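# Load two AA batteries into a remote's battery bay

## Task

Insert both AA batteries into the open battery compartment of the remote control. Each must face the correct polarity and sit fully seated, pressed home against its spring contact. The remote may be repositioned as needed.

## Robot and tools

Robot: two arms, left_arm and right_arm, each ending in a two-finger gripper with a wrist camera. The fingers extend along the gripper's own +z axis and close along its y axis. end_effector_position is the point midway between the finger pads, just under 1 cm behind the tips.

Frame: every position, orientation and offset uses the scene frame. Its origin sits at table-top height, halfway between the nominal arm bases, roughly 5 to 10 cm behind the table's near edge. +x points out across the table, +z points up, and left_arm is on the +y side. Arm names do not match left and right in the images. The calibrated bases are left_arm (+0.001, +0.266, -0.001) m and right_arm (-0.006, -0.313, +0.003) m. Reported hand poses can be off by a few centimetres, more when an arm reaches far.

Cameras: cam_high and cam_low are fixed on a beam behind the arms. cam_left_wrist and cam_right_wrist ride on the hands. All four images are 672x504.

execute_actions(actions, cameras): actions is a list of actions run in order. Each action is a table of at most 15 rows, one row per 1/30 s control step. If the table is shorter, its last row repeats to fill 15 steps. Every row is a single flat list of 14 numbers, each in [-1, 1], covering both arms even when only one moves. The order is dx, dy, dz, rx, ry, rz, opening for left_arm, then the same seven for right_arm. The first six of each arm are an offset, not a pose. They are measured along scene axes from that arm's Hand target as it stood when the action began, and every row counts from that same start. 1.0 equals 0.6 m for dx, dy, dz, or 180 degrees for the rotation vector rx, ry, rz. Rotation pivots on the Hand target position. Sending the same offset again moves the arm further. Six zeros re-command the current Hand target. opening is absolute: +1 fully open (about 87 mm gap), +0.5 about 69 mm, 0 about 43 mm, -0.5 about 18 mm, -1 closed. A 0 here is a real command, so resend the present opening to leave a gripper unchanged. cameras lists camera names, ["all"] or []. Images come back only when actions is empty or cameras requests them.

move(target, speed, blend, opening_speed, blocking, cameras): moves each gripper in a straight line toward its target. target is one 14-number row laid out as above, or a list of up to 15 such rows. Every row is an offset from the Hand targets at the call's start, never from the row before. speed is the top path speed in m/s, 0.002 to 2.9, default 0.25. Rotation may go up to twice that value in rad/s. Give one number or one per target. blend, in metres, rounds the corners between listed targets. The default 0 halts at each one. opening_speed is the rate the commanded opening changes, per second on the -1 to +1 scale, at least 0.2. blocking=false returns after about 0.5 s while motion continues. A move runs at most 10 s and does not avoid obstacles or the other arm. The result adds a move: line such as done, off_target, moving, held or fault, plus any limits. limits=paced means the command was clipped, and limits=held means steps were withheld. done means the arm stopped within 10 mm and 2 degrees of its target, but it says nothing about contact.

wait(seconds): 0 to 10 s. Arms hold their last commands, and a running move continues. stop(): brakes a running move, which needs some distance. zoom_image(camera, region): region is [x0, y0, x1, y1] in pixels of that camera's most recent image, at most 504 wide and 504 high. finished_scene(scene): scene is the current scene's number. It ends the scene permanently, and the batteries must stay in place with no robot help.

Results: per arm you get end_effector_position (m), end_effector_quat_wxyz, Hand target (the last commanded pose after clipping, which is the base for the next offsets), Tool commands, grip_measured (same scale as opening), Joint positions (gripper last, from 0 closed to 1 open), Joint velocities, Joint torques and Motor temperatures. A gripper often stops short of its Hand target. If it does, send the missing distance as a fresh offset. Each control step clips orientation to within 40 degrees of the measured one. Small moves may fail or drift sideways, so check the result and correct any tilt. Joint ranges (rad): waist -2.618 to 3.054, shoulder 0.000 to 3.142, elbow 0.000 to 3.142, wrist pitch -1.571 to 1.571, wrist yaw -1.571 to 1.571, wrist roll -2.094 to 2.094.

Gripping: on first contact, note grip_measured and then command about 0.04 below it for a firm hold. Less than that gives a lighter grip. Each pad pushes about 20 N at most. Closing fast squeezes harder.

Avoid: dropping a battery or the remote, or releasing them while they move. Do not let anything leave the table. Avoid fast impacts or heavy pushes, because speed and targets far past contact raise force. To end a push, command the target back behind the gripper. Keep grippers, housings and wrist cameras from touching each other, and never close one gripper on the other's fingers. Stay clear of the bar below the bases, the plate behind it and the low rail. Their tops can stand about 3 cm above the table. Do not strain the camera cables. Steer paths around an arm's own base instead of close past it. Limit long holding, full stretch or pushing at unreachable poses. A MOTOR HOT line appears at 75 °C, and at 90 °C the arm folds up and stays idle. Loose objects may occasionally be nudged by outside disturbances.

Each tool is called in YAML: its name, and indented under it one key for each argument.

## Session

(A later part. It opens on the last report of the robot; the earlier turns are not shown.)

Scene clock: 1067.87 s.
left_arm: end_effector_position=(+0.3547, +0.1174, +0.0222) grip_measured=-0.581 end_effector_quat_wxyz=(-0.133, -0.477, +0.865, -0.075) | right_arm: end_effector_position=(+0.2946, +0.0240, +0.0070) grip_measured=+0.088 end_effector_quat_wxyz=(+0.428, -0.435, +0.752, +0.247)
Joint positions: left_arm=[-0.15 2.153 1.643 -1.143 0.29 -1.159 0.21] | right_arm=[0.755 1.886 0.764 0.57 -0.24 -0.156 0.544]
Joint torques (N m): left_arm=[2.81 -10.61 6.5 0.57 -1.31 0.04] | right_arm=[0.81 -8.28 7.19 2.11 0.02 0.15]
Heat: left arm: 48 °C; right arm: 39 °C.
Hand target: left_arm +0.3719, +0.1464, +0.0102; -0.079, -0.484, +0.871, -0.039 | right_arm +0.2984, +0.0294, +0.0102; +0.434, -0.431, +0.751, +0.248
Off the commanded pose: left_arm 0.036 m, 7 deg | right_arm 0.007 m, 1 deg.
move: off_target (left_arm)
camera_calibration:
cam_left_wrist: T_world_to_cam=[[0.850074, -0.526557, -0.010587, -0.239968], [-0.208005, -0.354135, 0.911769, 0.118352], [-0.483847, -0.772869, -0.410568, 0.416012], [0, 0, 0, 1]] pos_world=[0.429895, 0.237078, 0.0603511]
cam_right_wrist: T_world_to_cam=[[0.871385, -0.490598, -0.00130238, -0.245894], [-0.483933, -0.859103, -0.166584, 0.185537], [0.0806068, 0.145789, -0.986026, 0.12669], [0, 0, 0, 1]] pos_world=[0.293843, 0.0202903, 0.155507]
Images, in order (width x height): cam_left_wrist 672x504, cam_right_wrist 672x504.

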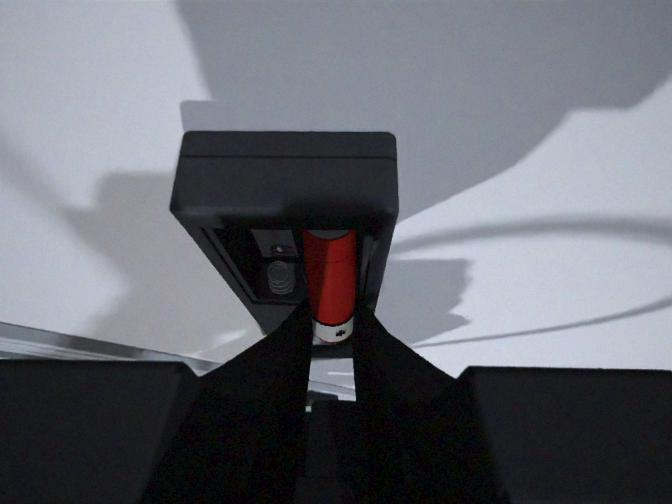

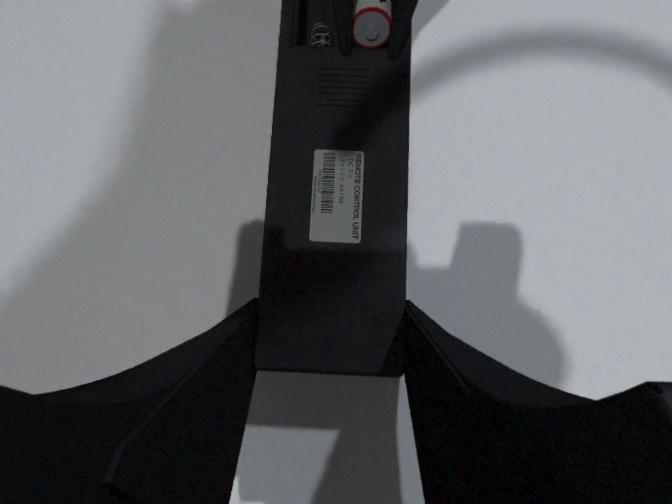

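move:
  target:
    - [-0.0265,-0.0407,0.0147,-0.0196,0.0104,0,-0.66,0,0,0,0,0,0,0]
    - [-0.0265,-0.0407,0.0147,-0.0196,0.0104,0,-0.38,0,0,0,0,0,0,0]
    - [-0.0265,-0.0407,0.034,-0.0196,0.0104,0,-0.38,0,0,0,0,0,0,0]
  speed: 0.05
  opening_speed: 0.3
  cameras: ["cam_right_wrist","cam_left_wrist"]

zoom_image:
  camera: "cam_right_wrist"
  region: [310, 0, 450, 90]

zoom_image:
  camera: "cam_left_wrist"
  region: [155, 195, 425, 355]

Scene clock: 1093.33 s.
left_arm: end_effector_position=(+0.3548, +0.1174, +0.0229) grip_measured=-0.380 end_effector_quat_wxyz=(-0.128, -0.480, +0.865, -0.070) | right_arm: end_effector_position=(+0.2947, +0.0238, +0.0070) grip_measured=+0.088 end_effector_quat_wxyz=(+0.428, -0.435, +0.752, +0.247)
Joint positions: left_arm=[-0.155 2.148 1.644 -1.144 0.276 -1.17 0.31] | right_arm=[0.755 1.886 0.764 0.57 -0.239 -0.156 0.544]
Joint torques (N m): left_arm=[-0.68 -13.86 5.61 0.14 -0.36 -0.16] | right_arm=[0.76 -8.29 7.2 2.12 0.01 0.14]
Heat: left arm: 45 °C; right arm: 38 °C.
Hand target: left_arm +0.3561, +0.1220, +0.0306; -0.108, -0.482, +0.868, -0.058 | right_arm +0.2983, +0.0294, +0.0101; +0.434, -0.431, +0.751, +0.248
Off the commanded pose: left_arm 0.009 m, 3 deg | right_arm 0.007 m, 1 deg.
move: off_target (left_arm); target 2's new opening was sent with left_arm's hand 0.008 m and 4 deg from that target
camera_calibration:
cam_left_wrist: T_world_to_cam=[[0.852198, -0.523001, -0.0151377, -0.241227], [-0.209752, -0.367997, 0.90586, 0.120075], [-0.479336, -0.768797, -0.423306, 0.414582], [0, 0, 0, 1]] pos_world=[0.429484, 0.236755, 0.0630725]
cam_right_wrist: T_world_to_cam=[[0.870889, -0.49148, -0.000697095, -0.245908], [-0.484727, -0.858687, -0.166423, 0.185787], [0.0811949, 0.145274, -0.986054, 0.126523], [0, 0, 0, 1]] pos_world=[0.293942, 0.0202936, 0.155506]
Images, in order (width x height): cam_left_wrist 672x504, cam_right_wrist 672x504.

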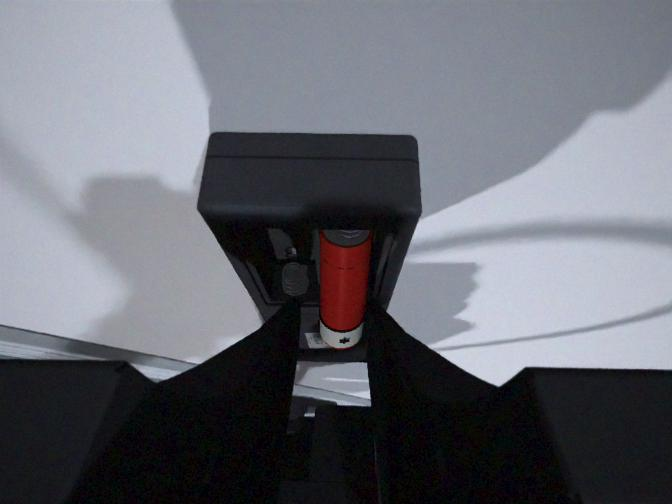

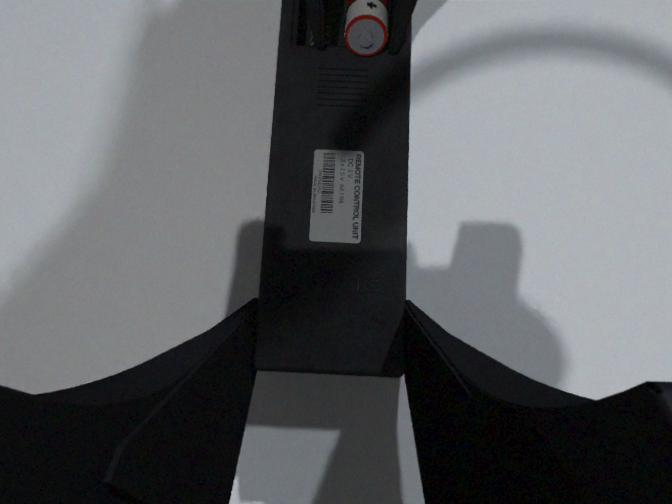

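Scaled by 3.600.

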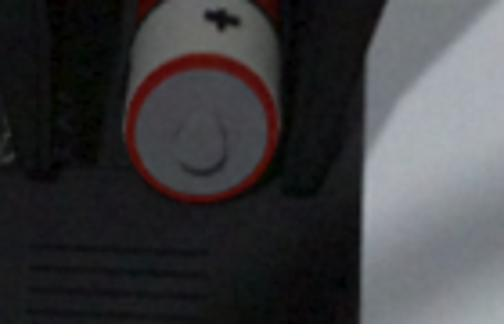

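Scaled by 1.867.

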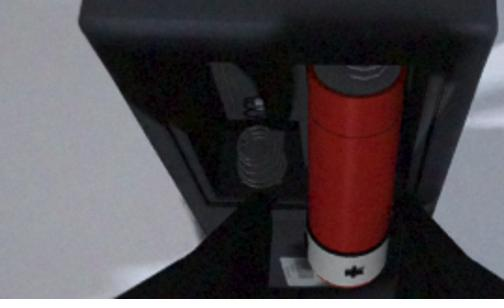

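move:
  target:
    - [0,0.015,0.0157,0,0,0,-0.38,0,0,0,0,0,0,0]
    - [0,0.015,-0.0193,0,0,0,-0.38,0,0,0,0,0,0,0]
  speed: 0.06
  cameras: ["cam_right_wrist","cam_left_wrist"]

zoom_image:
  camera: "cam_right_wrist"
  region: [310, 0, 450, 90]

zoom_image:
  camera: "cam_left_wrist"
  region: [155, 195, 425, 355]

Scene clock: 1105.40 s.
left_arm: end_effector_position=(+0.3550, +0.1244, +0.0194) grip_measured=-0.380 end_effector_quat_wxyz=(-0.117, -0.481, +0.867, -0.060) | right_arm: end_effector_position=(+0.2947, +0.0238, +0.0070) grip_measured=+0.088 end_effector_quat_wxyz=(+0.428, -0.435, +0.752, +0.247)
Joint positions: left_arm=[-0.148 2.141 1.629 -1.132 0.248 -1.167 0.31] | right_arm=[0.755 1.886 0.764 0.57 -0.239 -0.156 0.544]
Joint torques (N m): left_arm=[0.83 -12.3 4.08 0.38 -0.08 0.02] | right_arm=[0.77 -8.32 7.17 2.11 0.01 0.14]
Heat: left arm: 47 °C; right arm: 38 °C.
Hand target: left_arm +0.3561, +0.1309, +0.0190; -0.108, -0.482, +0.868, -0.058 | right_arm +0.2983, +0.0294, +0.0101; +0.434, -0.431, +0.751, +0.248
Off the commanded pose: left_arm 0.007 m, 1 deg | right_arm 0.007 m, 1 deg.
move: done
camera_calibration:
cam_left_wrist: T_world_to_cam=[[0.852204, -0.522796, -0.020779, -0.237618], [-0.218412, -0.391558, 0.893856, 0.132113], [-0.475441, -0.757209, -0.447873, 0.416274], [0, 0, 0, 1]] pos_world=[0.429268, 0.242711, 0.0634108]
cam_right_wrist: T_world_to_cam=[[0.870889, -0.49148, -0.000697095, -0.245908], [-0.484727, -0.858687, -0.166423, 0.185787], [0.0811949, 0.145274, -0.986054, 0.126523], [0, 0, 0, 1]] pos_world=[0.293942, 0.0202936, 0.155506]
Images, in order (width x height): cam_left_wrist 672x504, cam_right_wrist 672x504.

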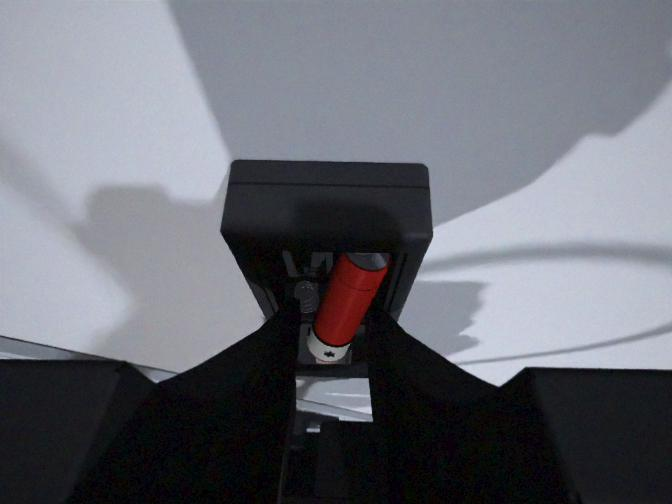

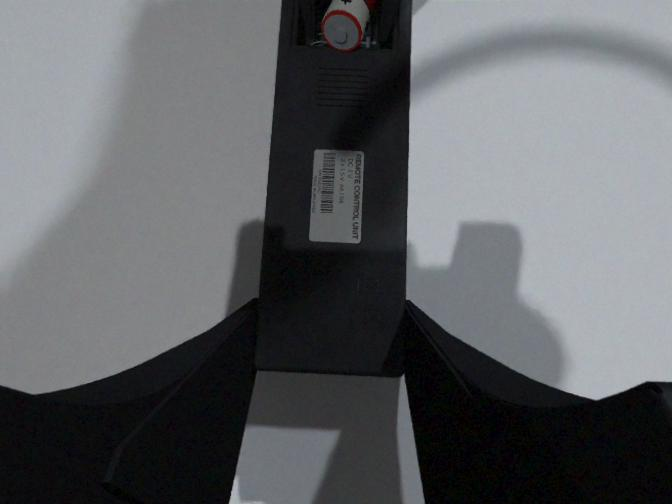

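Scaled by 3.600.

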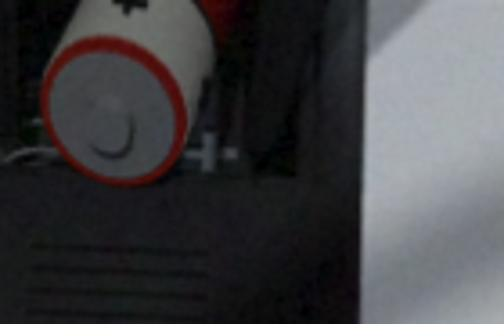

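Scaled by 1.867.

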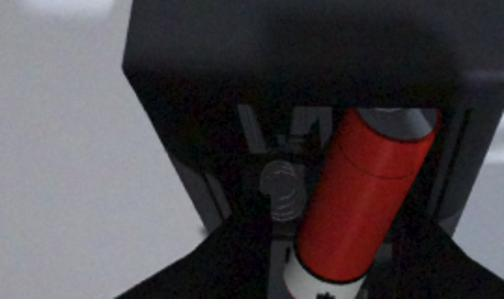

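move:
  target: [0,0,0,0,0,0,-0.66,0,0,0,0,0,0,0]
  opening_speed: 0.25
  cameras: ["cam_right_wrist","cam_left_wrist"]

zoom_image:
  camera: "cam_right_wrist"
  region: [310, 0, 450, 90]

zoom_image:
  camera: "cam_left_wrist"
  region: [195, 225, 465, 385]

Scene clock: 1123.67 s.
left_arm: end_effector_position=(+0.3581, +0.1240, +0.0189) grip_measured=-0.574 end_effector_quat_wxyz=(-0.112, -0.480, +0.868, -0.065) | right_arm: end_effector_position=(+0.2947, +0.0238, +0.0069) grip_measured=+0.088 end_effector_quat_wxyz=(+0.428, -0.435, +0.752, +0.247)
Joint positions: left_arm=[-0.148 2.141 1.629 -1.118 0.248 -1.165 0.213] | right_arm=[0.755 1.886 0.764 0.57 -0.239 -0.156 0.544]
Joint torques (N m): left_arm=[0.81 -12.34 4.05 0.29 -0.08 0.02] | right_arm=[0.79 -8.28 7.2 2.12 0.01 0.15]
Heat: left arm: 47 °C; right arm: 38 °C.
Hand target: left_arm +0.3561, +0.1310, +0.0190; -0.108, -0.482, +0.868, -0.058 | right_arm +0.2983, +0.0294, +0.0101; +0.434, -0.431, +0.751, +0.248
Off the commanded pose: left_arm 0.007 m, 1 deg | right_arm 0.007 m, 1 deg.
move: done
camera_calibration:
cam_left_wrist: T_world_to_cam=[[0.85175, -0.523889, -0.0079383, -0.240427], [-0.231219, -0.38943, 0.891561, 0.137465], [-0.47017, -0.757552, -0.45283, 0.415335], [0, 0, 0, 1]] pos_world=[0.431846, 0.242214, 0.0636087]
cam_right_wrist: T_world_to_cam=[[0.870902, -0.491456, -0.000858073, -0.245888], [-0.484752, -0.858733, -0.16611, 0.185731], [0.080899, 0.145082, -0.986107, 0.126524], [0, 0, 0, 1]] pos_world=[0.293942, 0.020294, 0.155407]
Images, in order (width x height): cam_left_wrist 672x504, cam_right_wrist 672x504.

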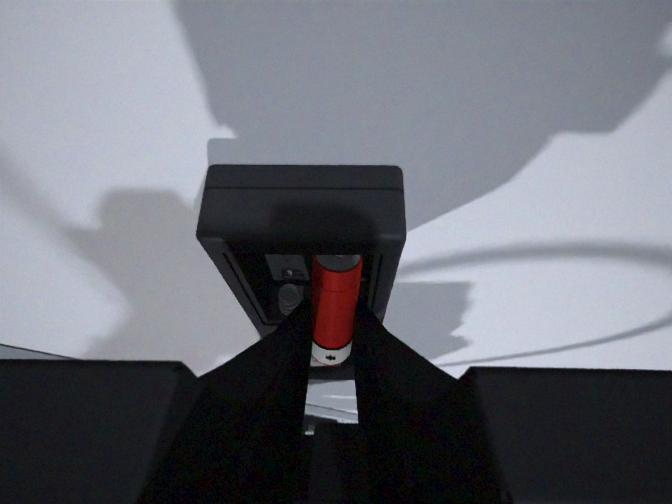

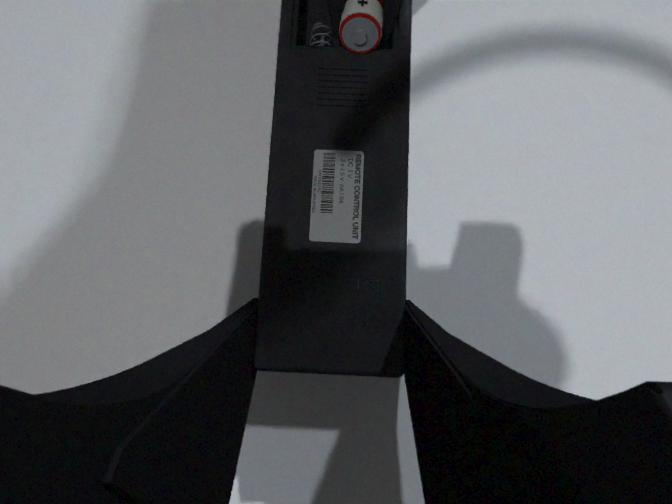

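Scaled by 3.600.

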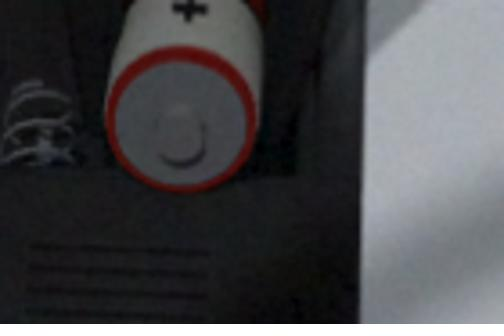

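Scaled by 1.867.

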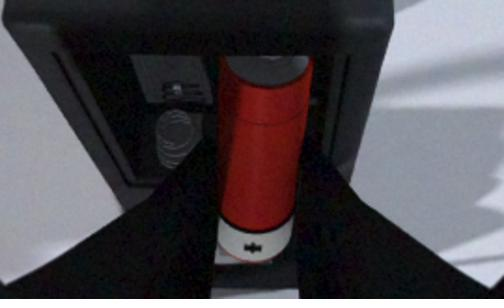

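move:
  target: [0.0122,0.0123,-0.004,0.0147,-0.0078,0.0222,-0.66,0,0,0,0,0,0,0]
  speed: 0.05
  cameras: ["cam_right_wrist","cam_left_wrist"]

zoom_image:
  camera: "cam_right_wrist"
  region: [310, 0, 450, 90]

zoom_image:
  camera: "cam_left_wrist"
  region: [195, 225, 465, 385]

Scene clock: 1141.90 s.
left_arm: end_effector_position=(+0.3584, +0.1245, +0.0184) grip_measured=-0.572 end_effector_quat_wxyz=(-0.109, -0.491, +0.862, -0.063) | right_arm: end_effector_position=(+0.2947, +0.0238, +0.0069) grip_measured=+0.088 end_effector_quat_wxyz=(+0.428, -0.435, +0.752, +0.247)
Joint positions: left_arm=[-0.148 2.132 1.615 -1.107 0.243 -1.191 0.214] | right_arm=[0.755 1.886 0.764 0.57 -0.239 -0.156 0.544]
Joint torques (N m): left_arm=[1.43 -13.07 3.55 0.53 -0.53 -0.39] | right_arm=[0.79 -8.27 7.19 2.12 0.01 0.15]
Heat: left arm: 47 °C; right arm: 37 °C.
Hand target: left_arm +0.3633, +0.1382, +0.0166; -0.084, -0.513, +0.853, -0.047 | right_arm +0.2983, +0.0294, +0.0101; +0.434, -0.431, +0.751, +0.248
Off the commanded pose: left_arm 0.015 m, 4 deg | right_arm 0.007 m, 1 deg.
move: off_target (left_arm)
camera_calibration:
cam_left_wrist: T_world_to_cam=[[0.864579, -0.502393, -0.0102468, -0.247656], [-0.222732, -0.401424, 0.888397, 0.136731], [-0.450438, -0.765807, -0.458962, 0.409681], [0, 0, 0, 1]] pos_world=[0.429108, 0.244203, 0.0640187]
cam_right_wrist: T_world_to_cam=[[0.870902, -0.491456, -0.000858073, -0.245888], [-0.484752, -0.858733, -0.16611, 0.185731], [0.080899, 0.145082, -0.986107, 0.126524], [0, 0, 0, 1]] pos_world=[0.293942, 0.020294, 0.155407]
Images, in order (width x height): cam_left_wrist 672x504, cam_right_wrist 672x504.

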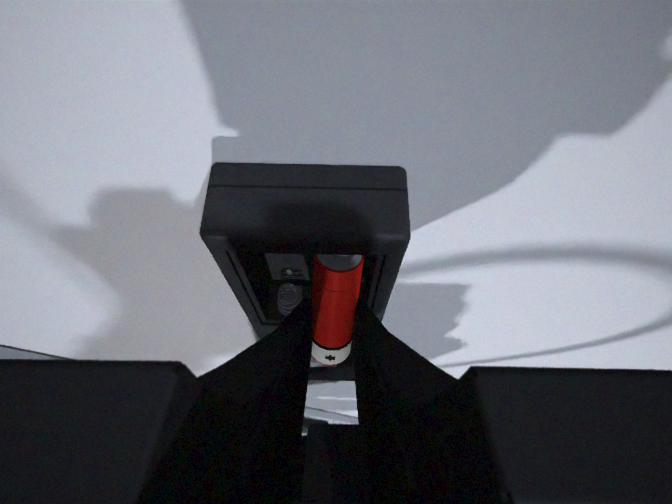

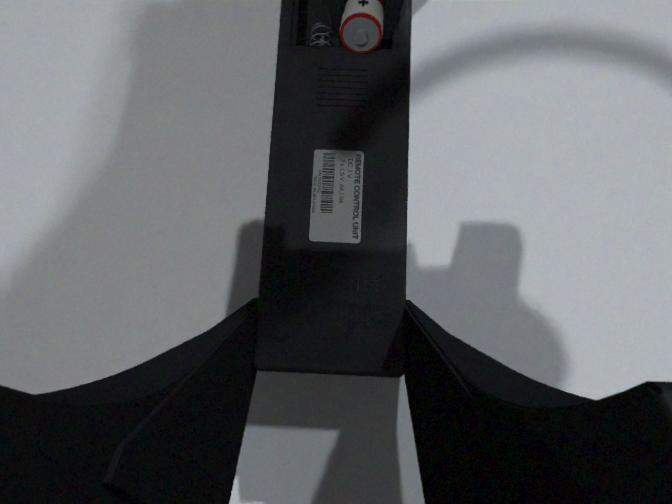

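Scaled by 3.600.

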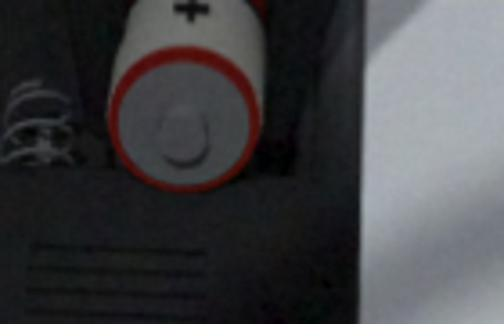

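Scaled by 1.867.

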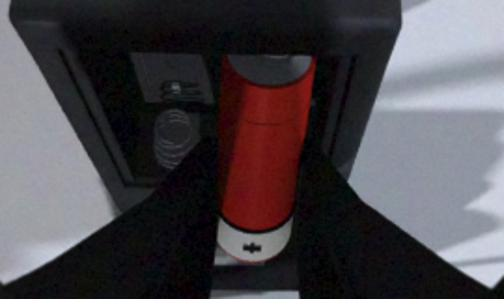

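move:
  target: [0.0105,0.0205,-0.003,0.0098,-0.0052,0,-0.66,0,0,0,0,0,0,0]
  speed: 0.05
  cameras: ["cam_right_wrist"]

zoom_image:
  camera: "cam_right_wrist"
  region: [310, 0, 450, 90]

Scene clock: 1148.17 s.
left_arm: end_effector_position=(+0.3587, +0.1256, +0.0183) grip_measured=-0.572 end_effector_quat_wxyz=(-0.108, -0.492, +0.862, -0.063) | right_arm: end_effector_position=(+0.2947, +0.0238, +0.0069) grip_measured=+0.088 end_effector_quat_wxyz=(+0.428, -0.435, +0.752, +0.247)
Joint positions: left_arm=[-0.145 2.132 1.615 -1.107 0.241 -1.191 0.214] | right_arm=[0.755 1.886 0.764 0.57 -0.239 -0.156 0.544]
Joint torques (N m): left_arm=[3.08 -12.66 4.6 0.52 -0.92 -0.24] | right_arm=[0.79 -8.29 7.2 2.11 0.01 0.14]
Heat: left arm: 50 °C; right arm: 37 °C.
Hand target: left_arm +0.3697, +0.1506, +0.0148; -0.069, -0.514, +0.854, -0.038 | right_arm +0.2983, +0.0294, +0.0101; +0.434, -0.431, +0.751, +0.248
Off the commanded pose: left_arm 0.027 m, 6 deg | right_arm 0.007 m, 1 deg.
move: off_target (left_arm)
camera_calibration:
cam_right_wrist: T_world_to_cam=[[0.870902, -0.491456, -0.000858073, -0.245888], [-0.484752, -0.858733, -0.16611, 0.185731], [0.080899, 0.145082, -0.986107, 0.126524], [0, 0, 0, 1]] pos_world=[0.293942, 0.020294, 0.155407]
Images, in order (width x height): cam_right_wrist 672x504.

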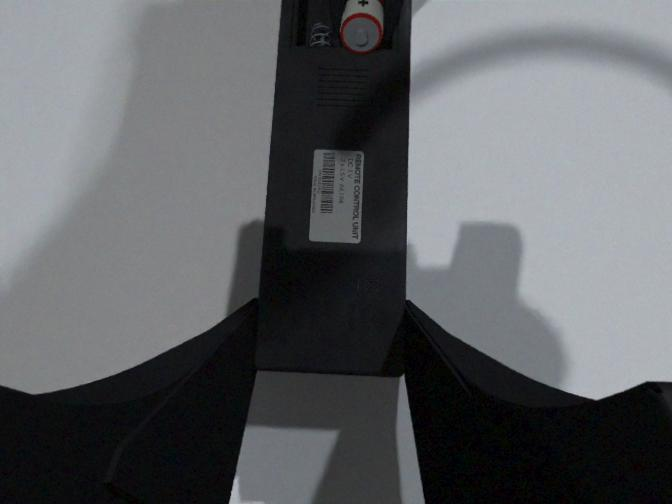

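Scaled by 3.600.

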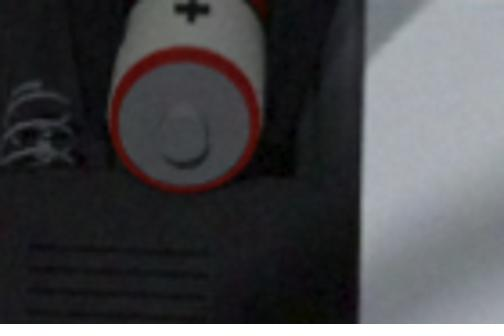

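move:
  target: [0.0063,0.0147,-0.005,0.0098,-0.0052,0,-0.66,0,0,0,0,0,0,0]
  speed: 0.05
  cameras: ["cam_right_wrist","cam_left_wrist"]

zoom_image:
  camera: "cam_right_wrist"
  region: [310, 0, 450, 90]

zoom_image:
  camera: "cam_left_wrist"
  region: [195, 225, 465, 385]

Scene clock: 1156.43 s.
left_arm: end_effector_position=(+0.3584, +0.1276, +0.0183) grip_measured=-0.572 end_effector_quat_wxyz=(-0.109, -0.492, +0.861, -0.062) | right_arm: end_effector_position=(+0.2954, +0.0244, +0.0079) grip_measured=+0.088 end_effector_quat_wxyz=(+0.430, -0.435, +0.752, +0.247)
Joint positions: left_arm=[-0.141 2.132 1.615 -1.11 0.241 -1.186 0.214] | right_arm=[0.755 1.886 0.766 0.571 -0.239 -0.156 0.544]
Joint torques (N m): left_arm=[3.62 -12.7 4.53 0.66 -1.28 -0.22] | right_arm=[0.77 -8.28 7.02 2.1 0.01 0.15]
Motor temperatures (°C): left_arm=[23 52 31 21 21 20 21] | right_arm=[23 28 37 31 19 21 24]
Heat: left arm: 52 °C; right arm: 37 °C.
Hand target: left_arm +0.3734, +0.1595, +0.0118; -0.054, -0.515, +0.855, -0.029 | right_arm +0.2983, +0.0294, +0.0101; +0.434, -0.431, +0.751, +0.248
Off the commanded pose: left_arm 0.036 m, 8 deg | right_arm 0.006 m, 1 deg.
move: off_target (left_arm)
camera_calibration:
cam_left_wrist: T_world_to_cam=[[0.865525, -0.50069, -0.0132743, -0.246597], [-0.219941, -0.403749, 0.888039, 0.137301], [-0.449991, -0.7657, -0.459577, 0.411953], [0, 0, 0, 1]] pos_world=[0.429009, 0.247399, 0.0641217]
cam_right_wrist: T_world_to_cam=[[0.870896, -0.491468, 0.00011392, -0.246148], [-0.484358, -0.858335, -0.169287, 0.186647], [0.083297, 0.147376, -0.985567, 0.126501], [0, 0, 0, 1]] pos_world=[0.294236, 0.0205885, 0.1563]
Images, in order (width x height): cam_left_wrist 672x504, cam_right_wrist 672x504.

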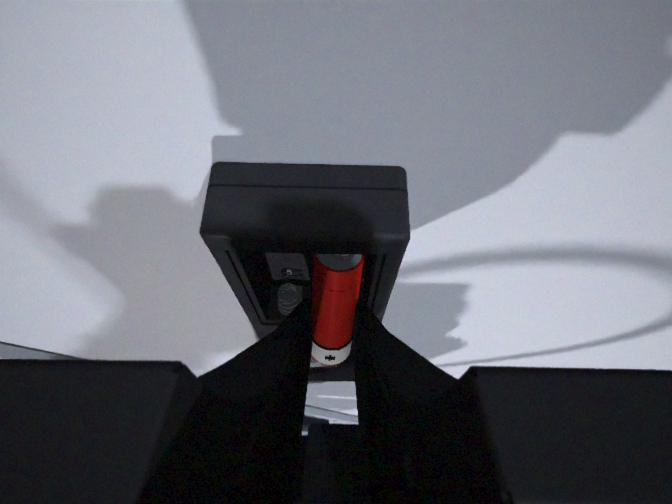

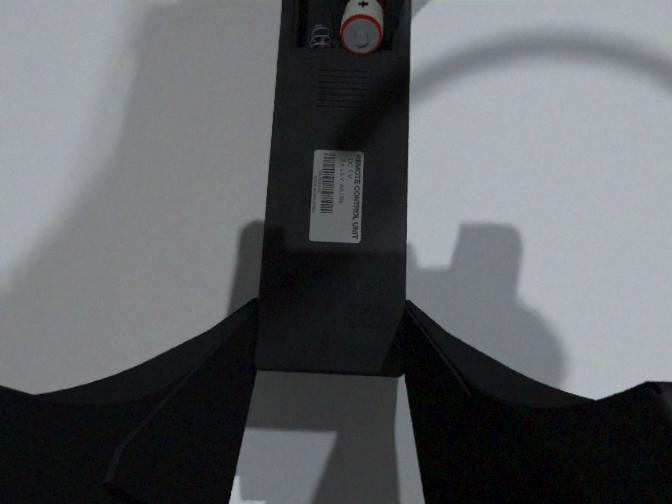

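Scaled by 3.600.

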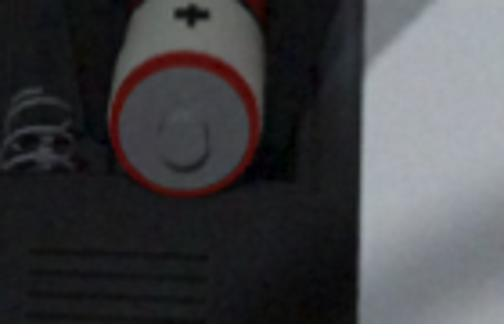

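Scaled by 1.867.

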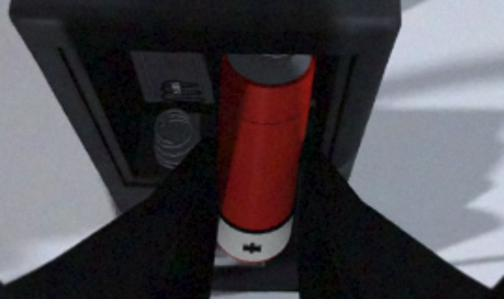

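zoom_image:
  camera: "cam_left_wrist"
  region: [260, 235, 400, 335]

Scaled by 3.600.

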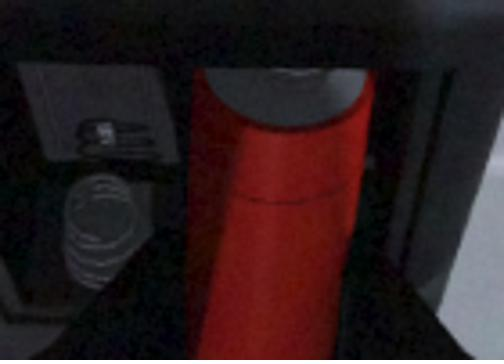

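move:
  target: [0,0,0,0,0,0,-0.66,-0.0157,-0.0294,0,0,0,0,0]
  speed: 0.05
  cameras: ["cam_right_wrist"]

zoom_image:
  camera: "cam_right_wrist"
  region: [310, 0, 450, 90]

Scene clock: 1208.87 s.
left_arm: end_effector_position=(+0.3562, +0.1280, +0.0187) grip_measured=-0.572 end_effector_quat_wxyz=(-0.113, -0.492, +0.861, -0.059) | right_arm: end_effector_position=(+0.2924, +0.0214, +0.0066) grip_measured=+0.088 end_effector_quat_wxyz=(+0.438, -0.434, +0.746, +0.251)
Joint positions: left_arm=[-0.141 2.132 1.615 -1.12 0.241 -1.186 0.214] | right_arm=[0.752 1.884 0.729 0.628 -0.245 -0.156 0.544]
Joint torques (N m): left_arm=[3.67 -12.71 4.56 0.73 -1.28 -0.23] | right_arm=[-0.8 -12.89 3.15 1.78 -0.1 0.05]
Motor temperatures (°C): left_arm=[23 57 30 22 22 20 21] | right_arm=[23 28 38 31 19 21 24]
Heat: left arm: 57 °C; right arm: 38 °C.
Hand target: left_arm +0.3734, +0.1595, +0.0118; -0.054, -0.515, +0.855, -0.029 | right_arm +0.2889, +0.0117, +0.0101; +0.434, -0.431, +0.751, +0.248
Off the commanded pose: left_arm 0.037 m, 8 deg | right_arm 0.011 m, 1 deg.
move: off_target (left_arm, right_arm)
camera_calibration:
cam_right_wrist: T_world_to_cam=[[0.872044, -0.489416, 0.00333799, -0.24553], [-0.479915, -0.856415, -0.190355, 0.18127], [0.0960212, 0.164396, -0.98171, 0.121864], [0, 0, 0, 1]] pos_world=[0.289406, 0.0150424, 0.154961]
Images, in order (width x height): cam_right_wrist 672x504.

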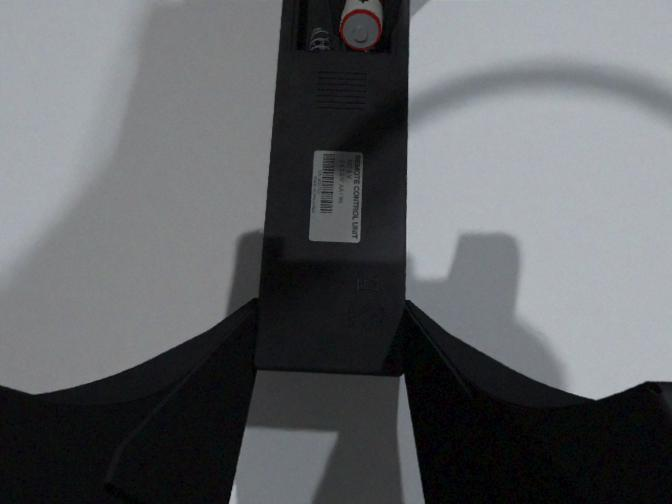

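Scaled by 3.600.

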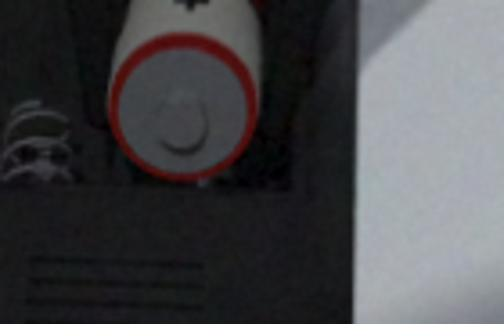

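move:
  target: [0,0,-0.02,0.0294,-0.0156,0,-0.66,0,0,0,0,0,0,0]
  speed: 0.05
  cameras: ["cam_right_wrist","cam_left_wrist"]

zoom_image:
  camera: "cam_right_wrist"
  region: [310, 0, 450, 90]

zoom_image:
  camera: "cam_left_wrist"
  region: [195, 225, 465, 385]

Scene clock: 1226.37 s.
left_arm: end_effector_position=(+0.3538, +0.1298, +0.0169) grip_measured=-0.572 end_effector_quat_wxyz=(-0.087, -0.497, +0.862, -0.044) | right_arm: end_effector_position=(+0.2911, +0.0224, +0.0068) grip_measured=+0.088 end_effector_quat_wxyz=(+0.437, -0.436, +0.745, +0.255)
Joint positions: left_arm=[-0.16 2.097 1.571 -1.084 0.186 -1.218 0.214] | right_arm=[0.752 1.884 0.729 0.628 -0.254 -0.156 0.544]
Joint torques (N m): left_arm=[1.5 -11.3 3.52 1.15 -1.79 -0.34] | right_arm=[-0.79 -12.9 3.14 1.77 0 0.05]
Motor temperatures (°C): left_arm=[23 57 30 22 22 20 21] | right_arm=[23 34 37 30 19 21 24]
Heat: left arm: 57 °C; right arm: 37 °C.
Hand target: left_arm +0.3735, +0.1594, -0.0002; -0.009, -0.516, +0.857, -0.002 | right_arm +0.2889, +0.0117, +0.0101; +0.434, -0.431, +0.751, +0.248
Off the commanded pose: left_arm 0.039 m, 10 deg | right_arm 0.011 m, 1 deg.
move: off_target (left_arm, right_arm)
camera_calibration:
cam_left_wrist: T_world_to_cam=[[0.86938, -0.493649, -0.0221014, -0.243678], [-0.235048, -0.452464, 0.860249, 0.150535], [-0.434661, -0.742689, -0.509395, 0.403376], [0, 0, 0, 1]] pos_world=[0.422564, 0.247404, 0.0705942]
cam_right_wrist: T_world_to_cam=[[0.876028, -0.482258, -0.0012137, -0.245128], [-0.473503, -0.859642, -0.191858, 0.179617], [0.0914818, 0.168648, -0.981422, 0.123191], [0, 0, 0, 1]] pos_world=[0.288518, 0.0154152, 0.155066]
Images, in order (width x height): cam_left_wrist 672x504, cam_right_wrist 672x504.

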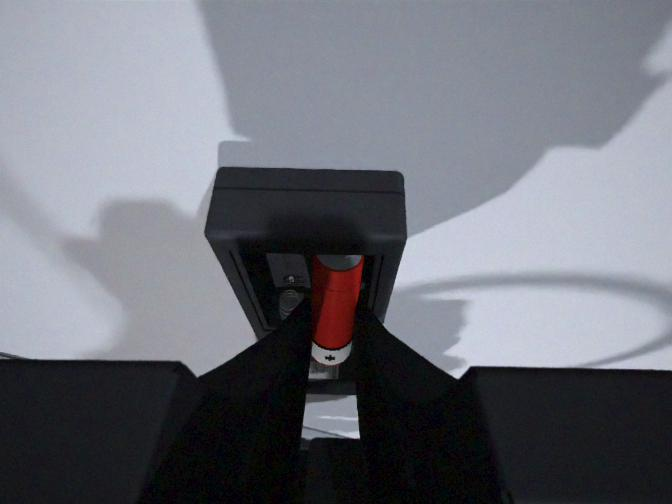

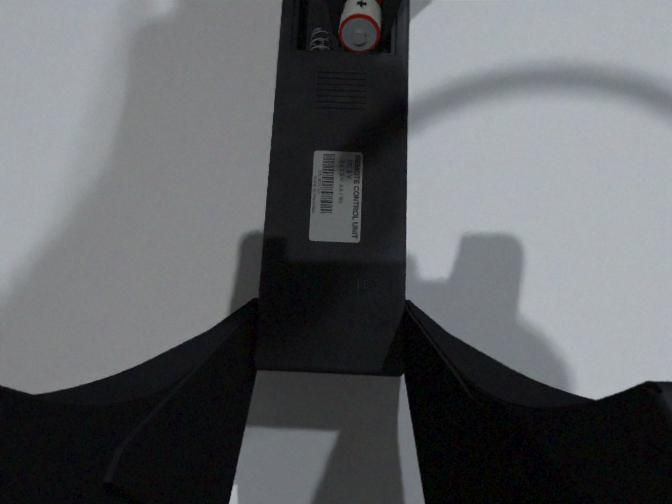

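Scaled by 3.600.

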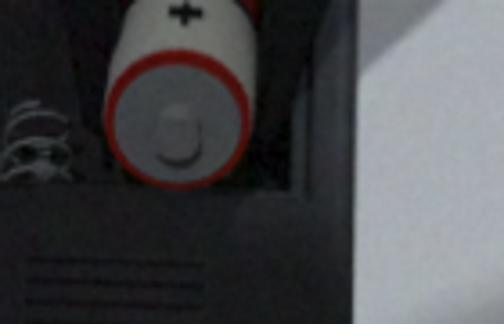

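Scaled by 1.867.

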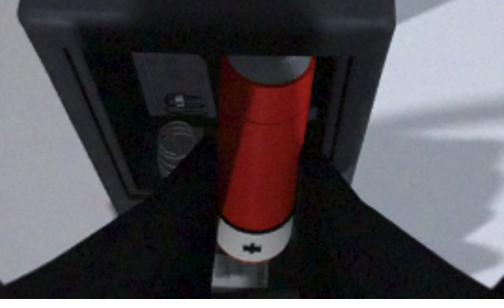

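move:
  target: [0,0,0,0,0,0,-0.66,-0.0118,-0.022,0,0,0,0,0]
  speed: 0.05
  cameras: ["cam_right_wrist"]

zoom_image:
  camera: "cam_right_wrist"
  region: [310, 0, 450, 90]

Scene clock: 1231.90 s.
left_arm: end_effector_position=(+0.3503, +0.1229, +0.0174) grip_measured=-0.573 end_effector_quat_wxyz=(-0.093, -0.493, +0.864, -0.048) | right_arm: end_effector_position=(+0.2863, +0.0131, +0.0100) grip_measured=+0.087 end_effector_quat_wxyz=(+0.443, -0.432, +0.742, +0.258)
Joint positions: left_arm=[-0.173 2.096 1.567 -1.085 0.201 -1.221 0.214] | right_arm=[0.74 1.849 0.676 0.661 -0.264 -0.155 0.543]
Joint torques (N m): left_arm=[2.85 -11.44 3.75 1.11 -1.95 -0.32] | right_arm=[-1.16 -12.92 2.58 1.58 -0.03 -0.03]
Motor temperatures (°C): left_arm=[23 55 30 22 23 20 21] | right_arm=[23 35 37 30 19 21 24]
Heat: left arm: 55 °C; right arm: 37 °C.
Hand target: left_arm +0.3735, +0.1593, -0.0001; -0.009, -0.516, +0.857, -0.003 | right_arm +0.2819, -0.0015, +0.0101; +0.434, -0.431, +0.751, +0.248
Off the commanded pose: left_arm 0.047 m, 11 deg | right_arm 0.015 m, 2 deg.
move: off_target (left_arm, right_arm)
camera_calibration:
cam_right_wrist: T_world_to_cam=[[0.874348, -0.485297, -0.00154842, -0.244996], [-0.475019, -0.855169, -0.207469, 0.170529], [0.0993598, 0.182136, -0.97824, 0.125982], [0, 0, 0, 1]] pos_world=[0.282699, 0.00399004, 0.158241]
Images, in order (width x height): cam_right_wrist 672x504.

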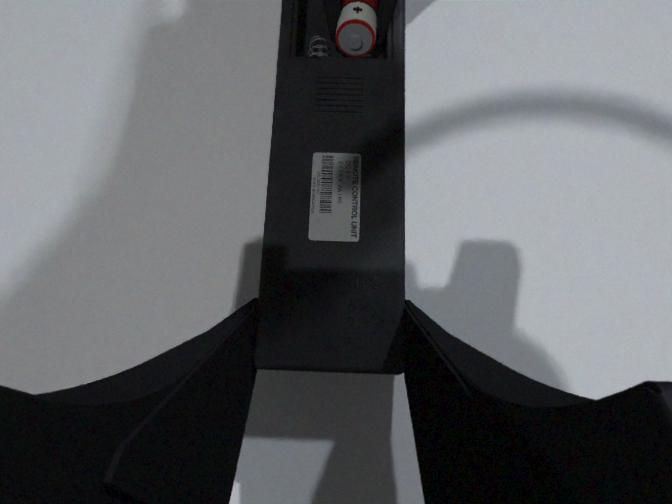

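Scaled by 3.600.

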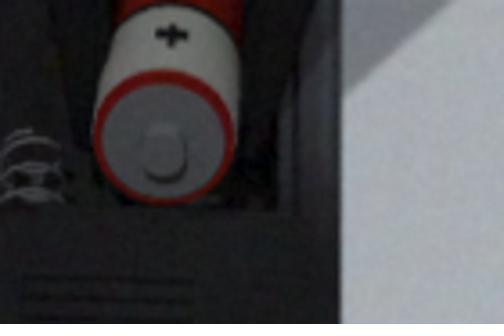

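move:
  target: [-0.0043,0.0023,-0.025,0.02,-0.0104,0,-0.66,0,0,0,0,0,0,0]
  speed: 0.05
  cameras: ["cam_right_wrist","cam_left_wrist"]

zoom_image:
  camera: "cam_right_wrist"
  region: [310, 0, 450, 90]

zoom_image:
  camera: "cam_left_wrist"
  region: [195, 225, 465, 385]

Scene clock: 1248.53 s.
left_arm: end_effector_position=(+0.3484, +0.1223, +0.0156) grip_measured=-0.573 end_effector_quat_wxyz=(-0.069, -0.495, +0.865, -0.045) | right_arm: end_effector_position=(+0.2852, +0.0126, +0.0090) grip_measured=+0.087 end_effector_quat_wxyz=(+0.441, -0.433, +0.742, +0.259)
Joint positions: left_arm=[-0.191 2.056 1.511 -1.031 0.164 -1.246 0.214] | right_arm=[0.74 1.849 0.673 0.661 -0.266 -0.155 0.543]
Joint torques (N m): left_arm=[1.94 -8.83 2.77 1.37 -2.31 -0.32] | right_arm=[-1.17 -12.9 2.84 1.58 -0.02 -0.03]
Motor temperatures (°C): left_arm=[23 50 30 23 24 20 21] | right_arm=[23 34 35 29 19 21 24]
Heat: left arm: 50 °C; right arm: 35 °C.
Hand target: left_arm +0.3709, +0.1609, -0.0151; +0.021, -0.516, +0.856, +0.016 | right_arm +0.2819, -0.0015, +0.0101; +0.434, -0.431, +0.751, +0.248
Off the commanded pose: left_arm 0.054 m, 13 deg | right_arm 0.014 m, 2 deg.
move: off_target (left_arm, right_arm)
camera_calibration:
cam_left_wrist: T_world_to_cam=[[0.867147, -0.49805, -0.00152818, -0.241759], [-0.265377, -0.464636, 0.844801, 0.159447], [-0.421463, -0.732161, -0.535079, 0.389257], [0, 0, 0, 1]] pos_world=[0.416011, 0.238676, 0.0732126]
cam_right_wrist: T_world_to_cam=[[0.875316, -0.483538, -0.00357325, -0.2445], [-0.473911, -0.856375, -0.205013, 0.169043], [0.0960718, 0.181145, -0.978753, 0.126146], [0, 0, 0, 1]] pos_world=[0.282007, 0.00368825, 0.157248]
Images, in order (width x height): cam_left_wrist 672x504, cam_right_wrist 672x504.

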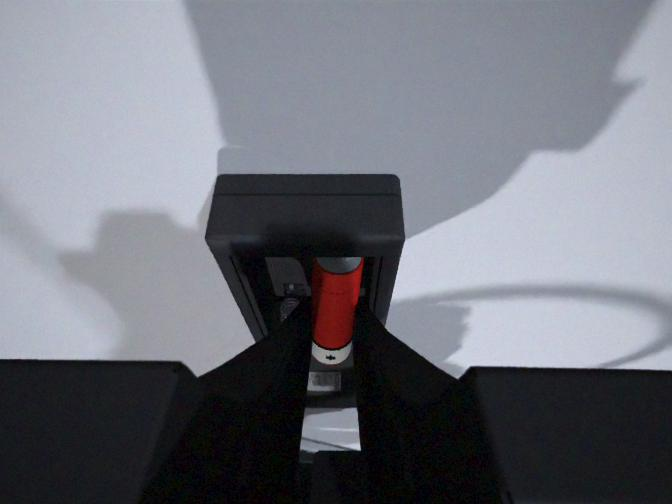

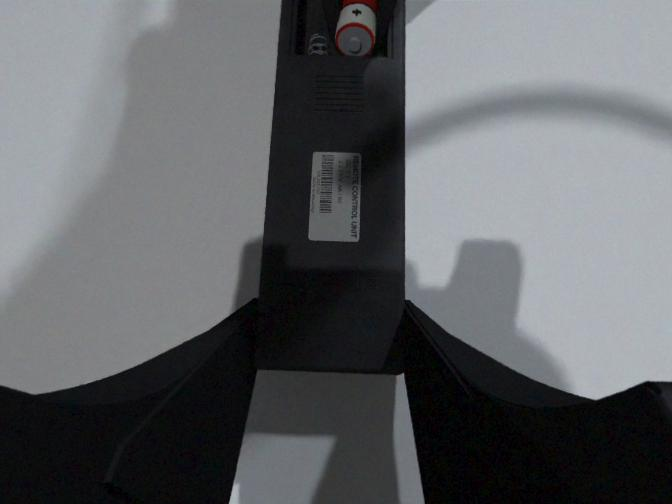

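Scaled by 3.600.

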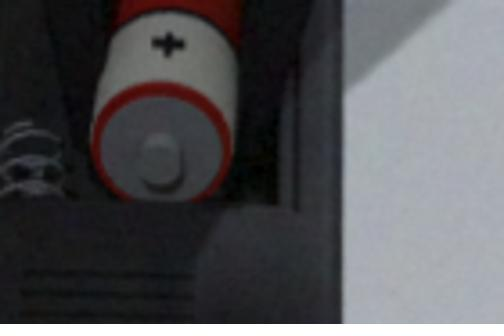

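Scaled by 1.867.

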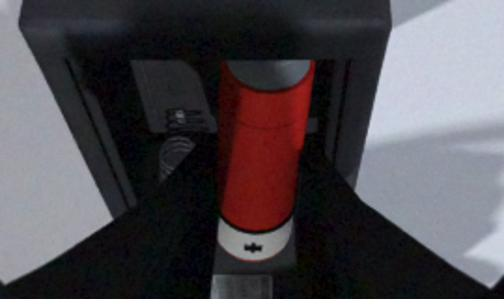

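move:
  target: [0,0,-0.02,0.0196,-0.0104,0,-0.66,0,0,0,0,0,0,0]
  speed: 0.05
  cameras: ["cam_right_wrist"]

zoom_image:
  camera: "cam_right_wrist"
  region: [310, 0, 450, 90]

Scene clock: 1253.87 s.
left_arm: end_effector_position=(+0.3482, +0.1208, +0.0135) grip_measured=-0.574 end_effector_quat_wxyz=(-0.037, -0.493, +0.868, -0.036) | right_arm: end_effector_position=(+0.2850, +0.0112, +0.0079) grip_measured=+0.087 end_effector_quat_wxyz=(+0.440, -0.433, +0.743, +0.258)
Joint positions: left_arm=[-0.221 2.024 1.471 -0.986 0.107 -1.272 0.213] | right_arm=[0.738 1.849 0.67 0.66 -0.266 -0.156 0.543]
Joint torques (N m): left_arm=[1.72 -6.39 2.03 1.57 -2.47 -0.33] | right_arm=[-0.99 -12.97 3.06 1.59 -0.02 -0.02]
Heat: left arm: 49 °C; right arm: 35 °C.
Hand target: left_arm +0.3709, +0.1608, -0.0272; +0.051, -0.515, +0.855, +0.034 | right_arm +0.2819, -0.0015, +0.0101; +0.434, -0.431, +0.751, +0.248
Off the commanded pose: left_arm 0.061 m, 13 deg | right_arm 0.013 m, 2 deg.
move: off_target (left_arm, right_arm)
camera_calibration:
cam_right_wrist: T_world_to_cam=[[0.87467, -0.484704, -0.00366996, -0.244737], [-0.475385, -0.856326, -0.201778, 0.167968], [0.0946598, 0.178234, -0.979424, 0.125747], [0, 0, 0, 1]] pos_world=[0.28201, 0.00279797, 0.156154]
Images, in order (width x height): cam_right_wrist 672x504.

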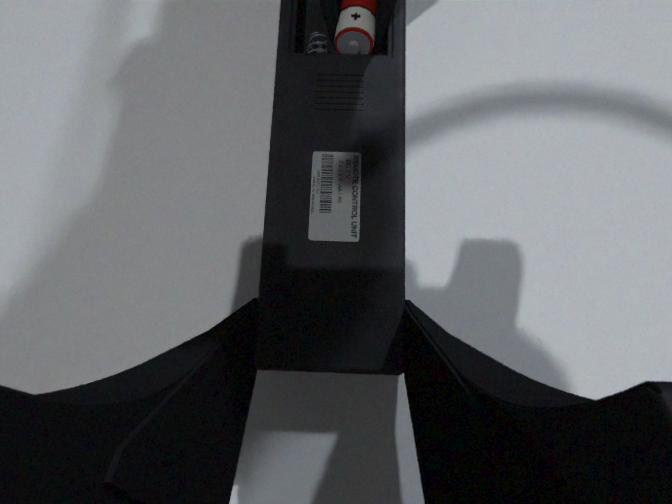

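Scaled by 3.600.

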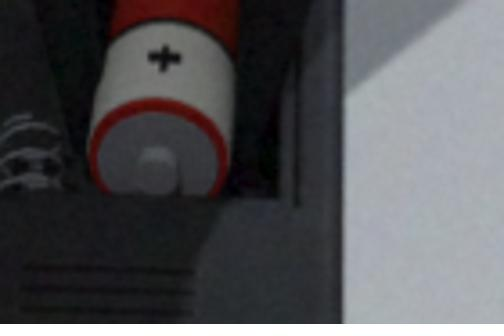

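move:
  target: [0,0,-0.02,0.0147,-0.0078,0,-0.66,0,0,0,0,0,0,0]
  speed: 0.05
  cameras: ["cam_right_wrist","cam_left_wrist"]

zoom_image:
  camera: "cam_right_wrist"
  region: [310, 0, 450, 90]

zoom_image:
  camera: "cam_left_wrist"
  region: [195, 225, 465, 385]

Scene clock: 1260.37 s.
left_arm: end_effector_position=(+0.3492, +0.1184, +0.0124) grip_measured=-0.574 end_effector_quat_wxyz=(-0.014, -0.492, +0.870, -0.034) | right_arm: end_effector_position=(+0.2851, +0.0092, +0.0067) grip_measured=+0.086 end_effector_quat_wxyz=(+0.439, -0.433, +0.745, +0.256)
Joint positions: left_arm=[-0.242 2 1.44 -0.945 0.072 -1.291 0.213] | right_arm=[0.735 1.848 0.668 0.656 -0.266 -0.159 0.543]
Joint torques (N m): left_arm=[1.46 -4.12 1.22 1.72 -2.65 -0.36] | right_arm=[-0.7 -12.88 3.22 1.63 -0.02 0]
Heat: left arm: 47 °C; right arm: 35 °C.
Hand target: left_arm +0.3708, +0.1608, -0.0391; +0.073, -0.514, +0.853, +0.047 | right_arm +0.2818, -0.0015, +0.0101; +0.434, -0.431, +0.751, +0.248
Off the commanded pose: left_arm 0.070 m, 14 deg | right_arm 0.012 m, 1 deg.
move: off_target (left_arm, right_arm)
camera_calibration:
cam_left_wrist: T_world_to_cam=[[0.862436, -0.50496, 0.034916, -0.242347], [-0.337462, -0.522206, 0.783212, 0.193274], [-0.377257, -0.687253, -0.620774, 0.365351], [0, 0, 0, 1]] pos_world=[0.412063, 0.229642, 0.0838873]
cam_right_wrist: T_world_to_cam=[[0.873532, -0.486755, -0.00345722, -0.245512], [-0.477869, -0.856192, -0.196409, 0.166738], [0.092643, 0.173222, -0.980516, 0.125508], [0, 0, 0, 1]] pos_world=[0.282515, 0.00151483, 0.154962]
Images, in order (width x height): cam_left_wrist 672x504, cam_right_wrist 672x504.

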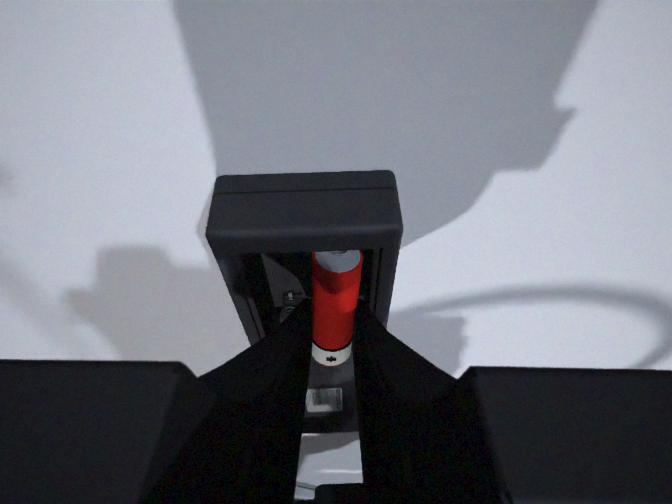

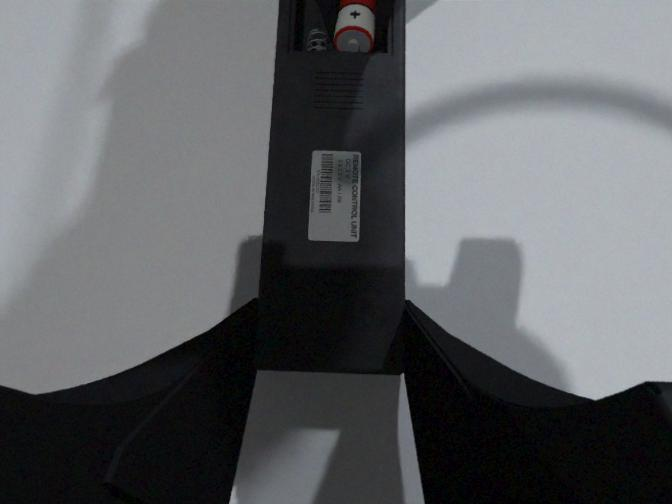

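Scaled by 3.600.

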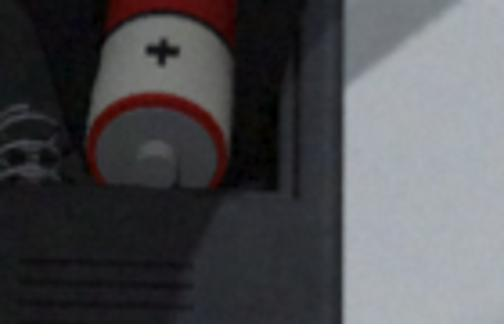

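Scaled by 1.867.

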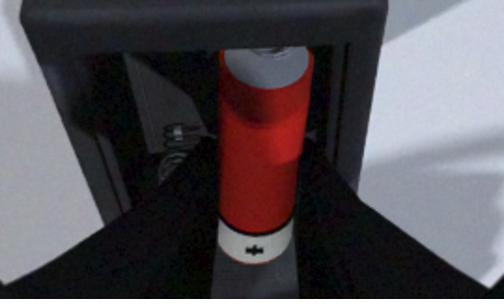

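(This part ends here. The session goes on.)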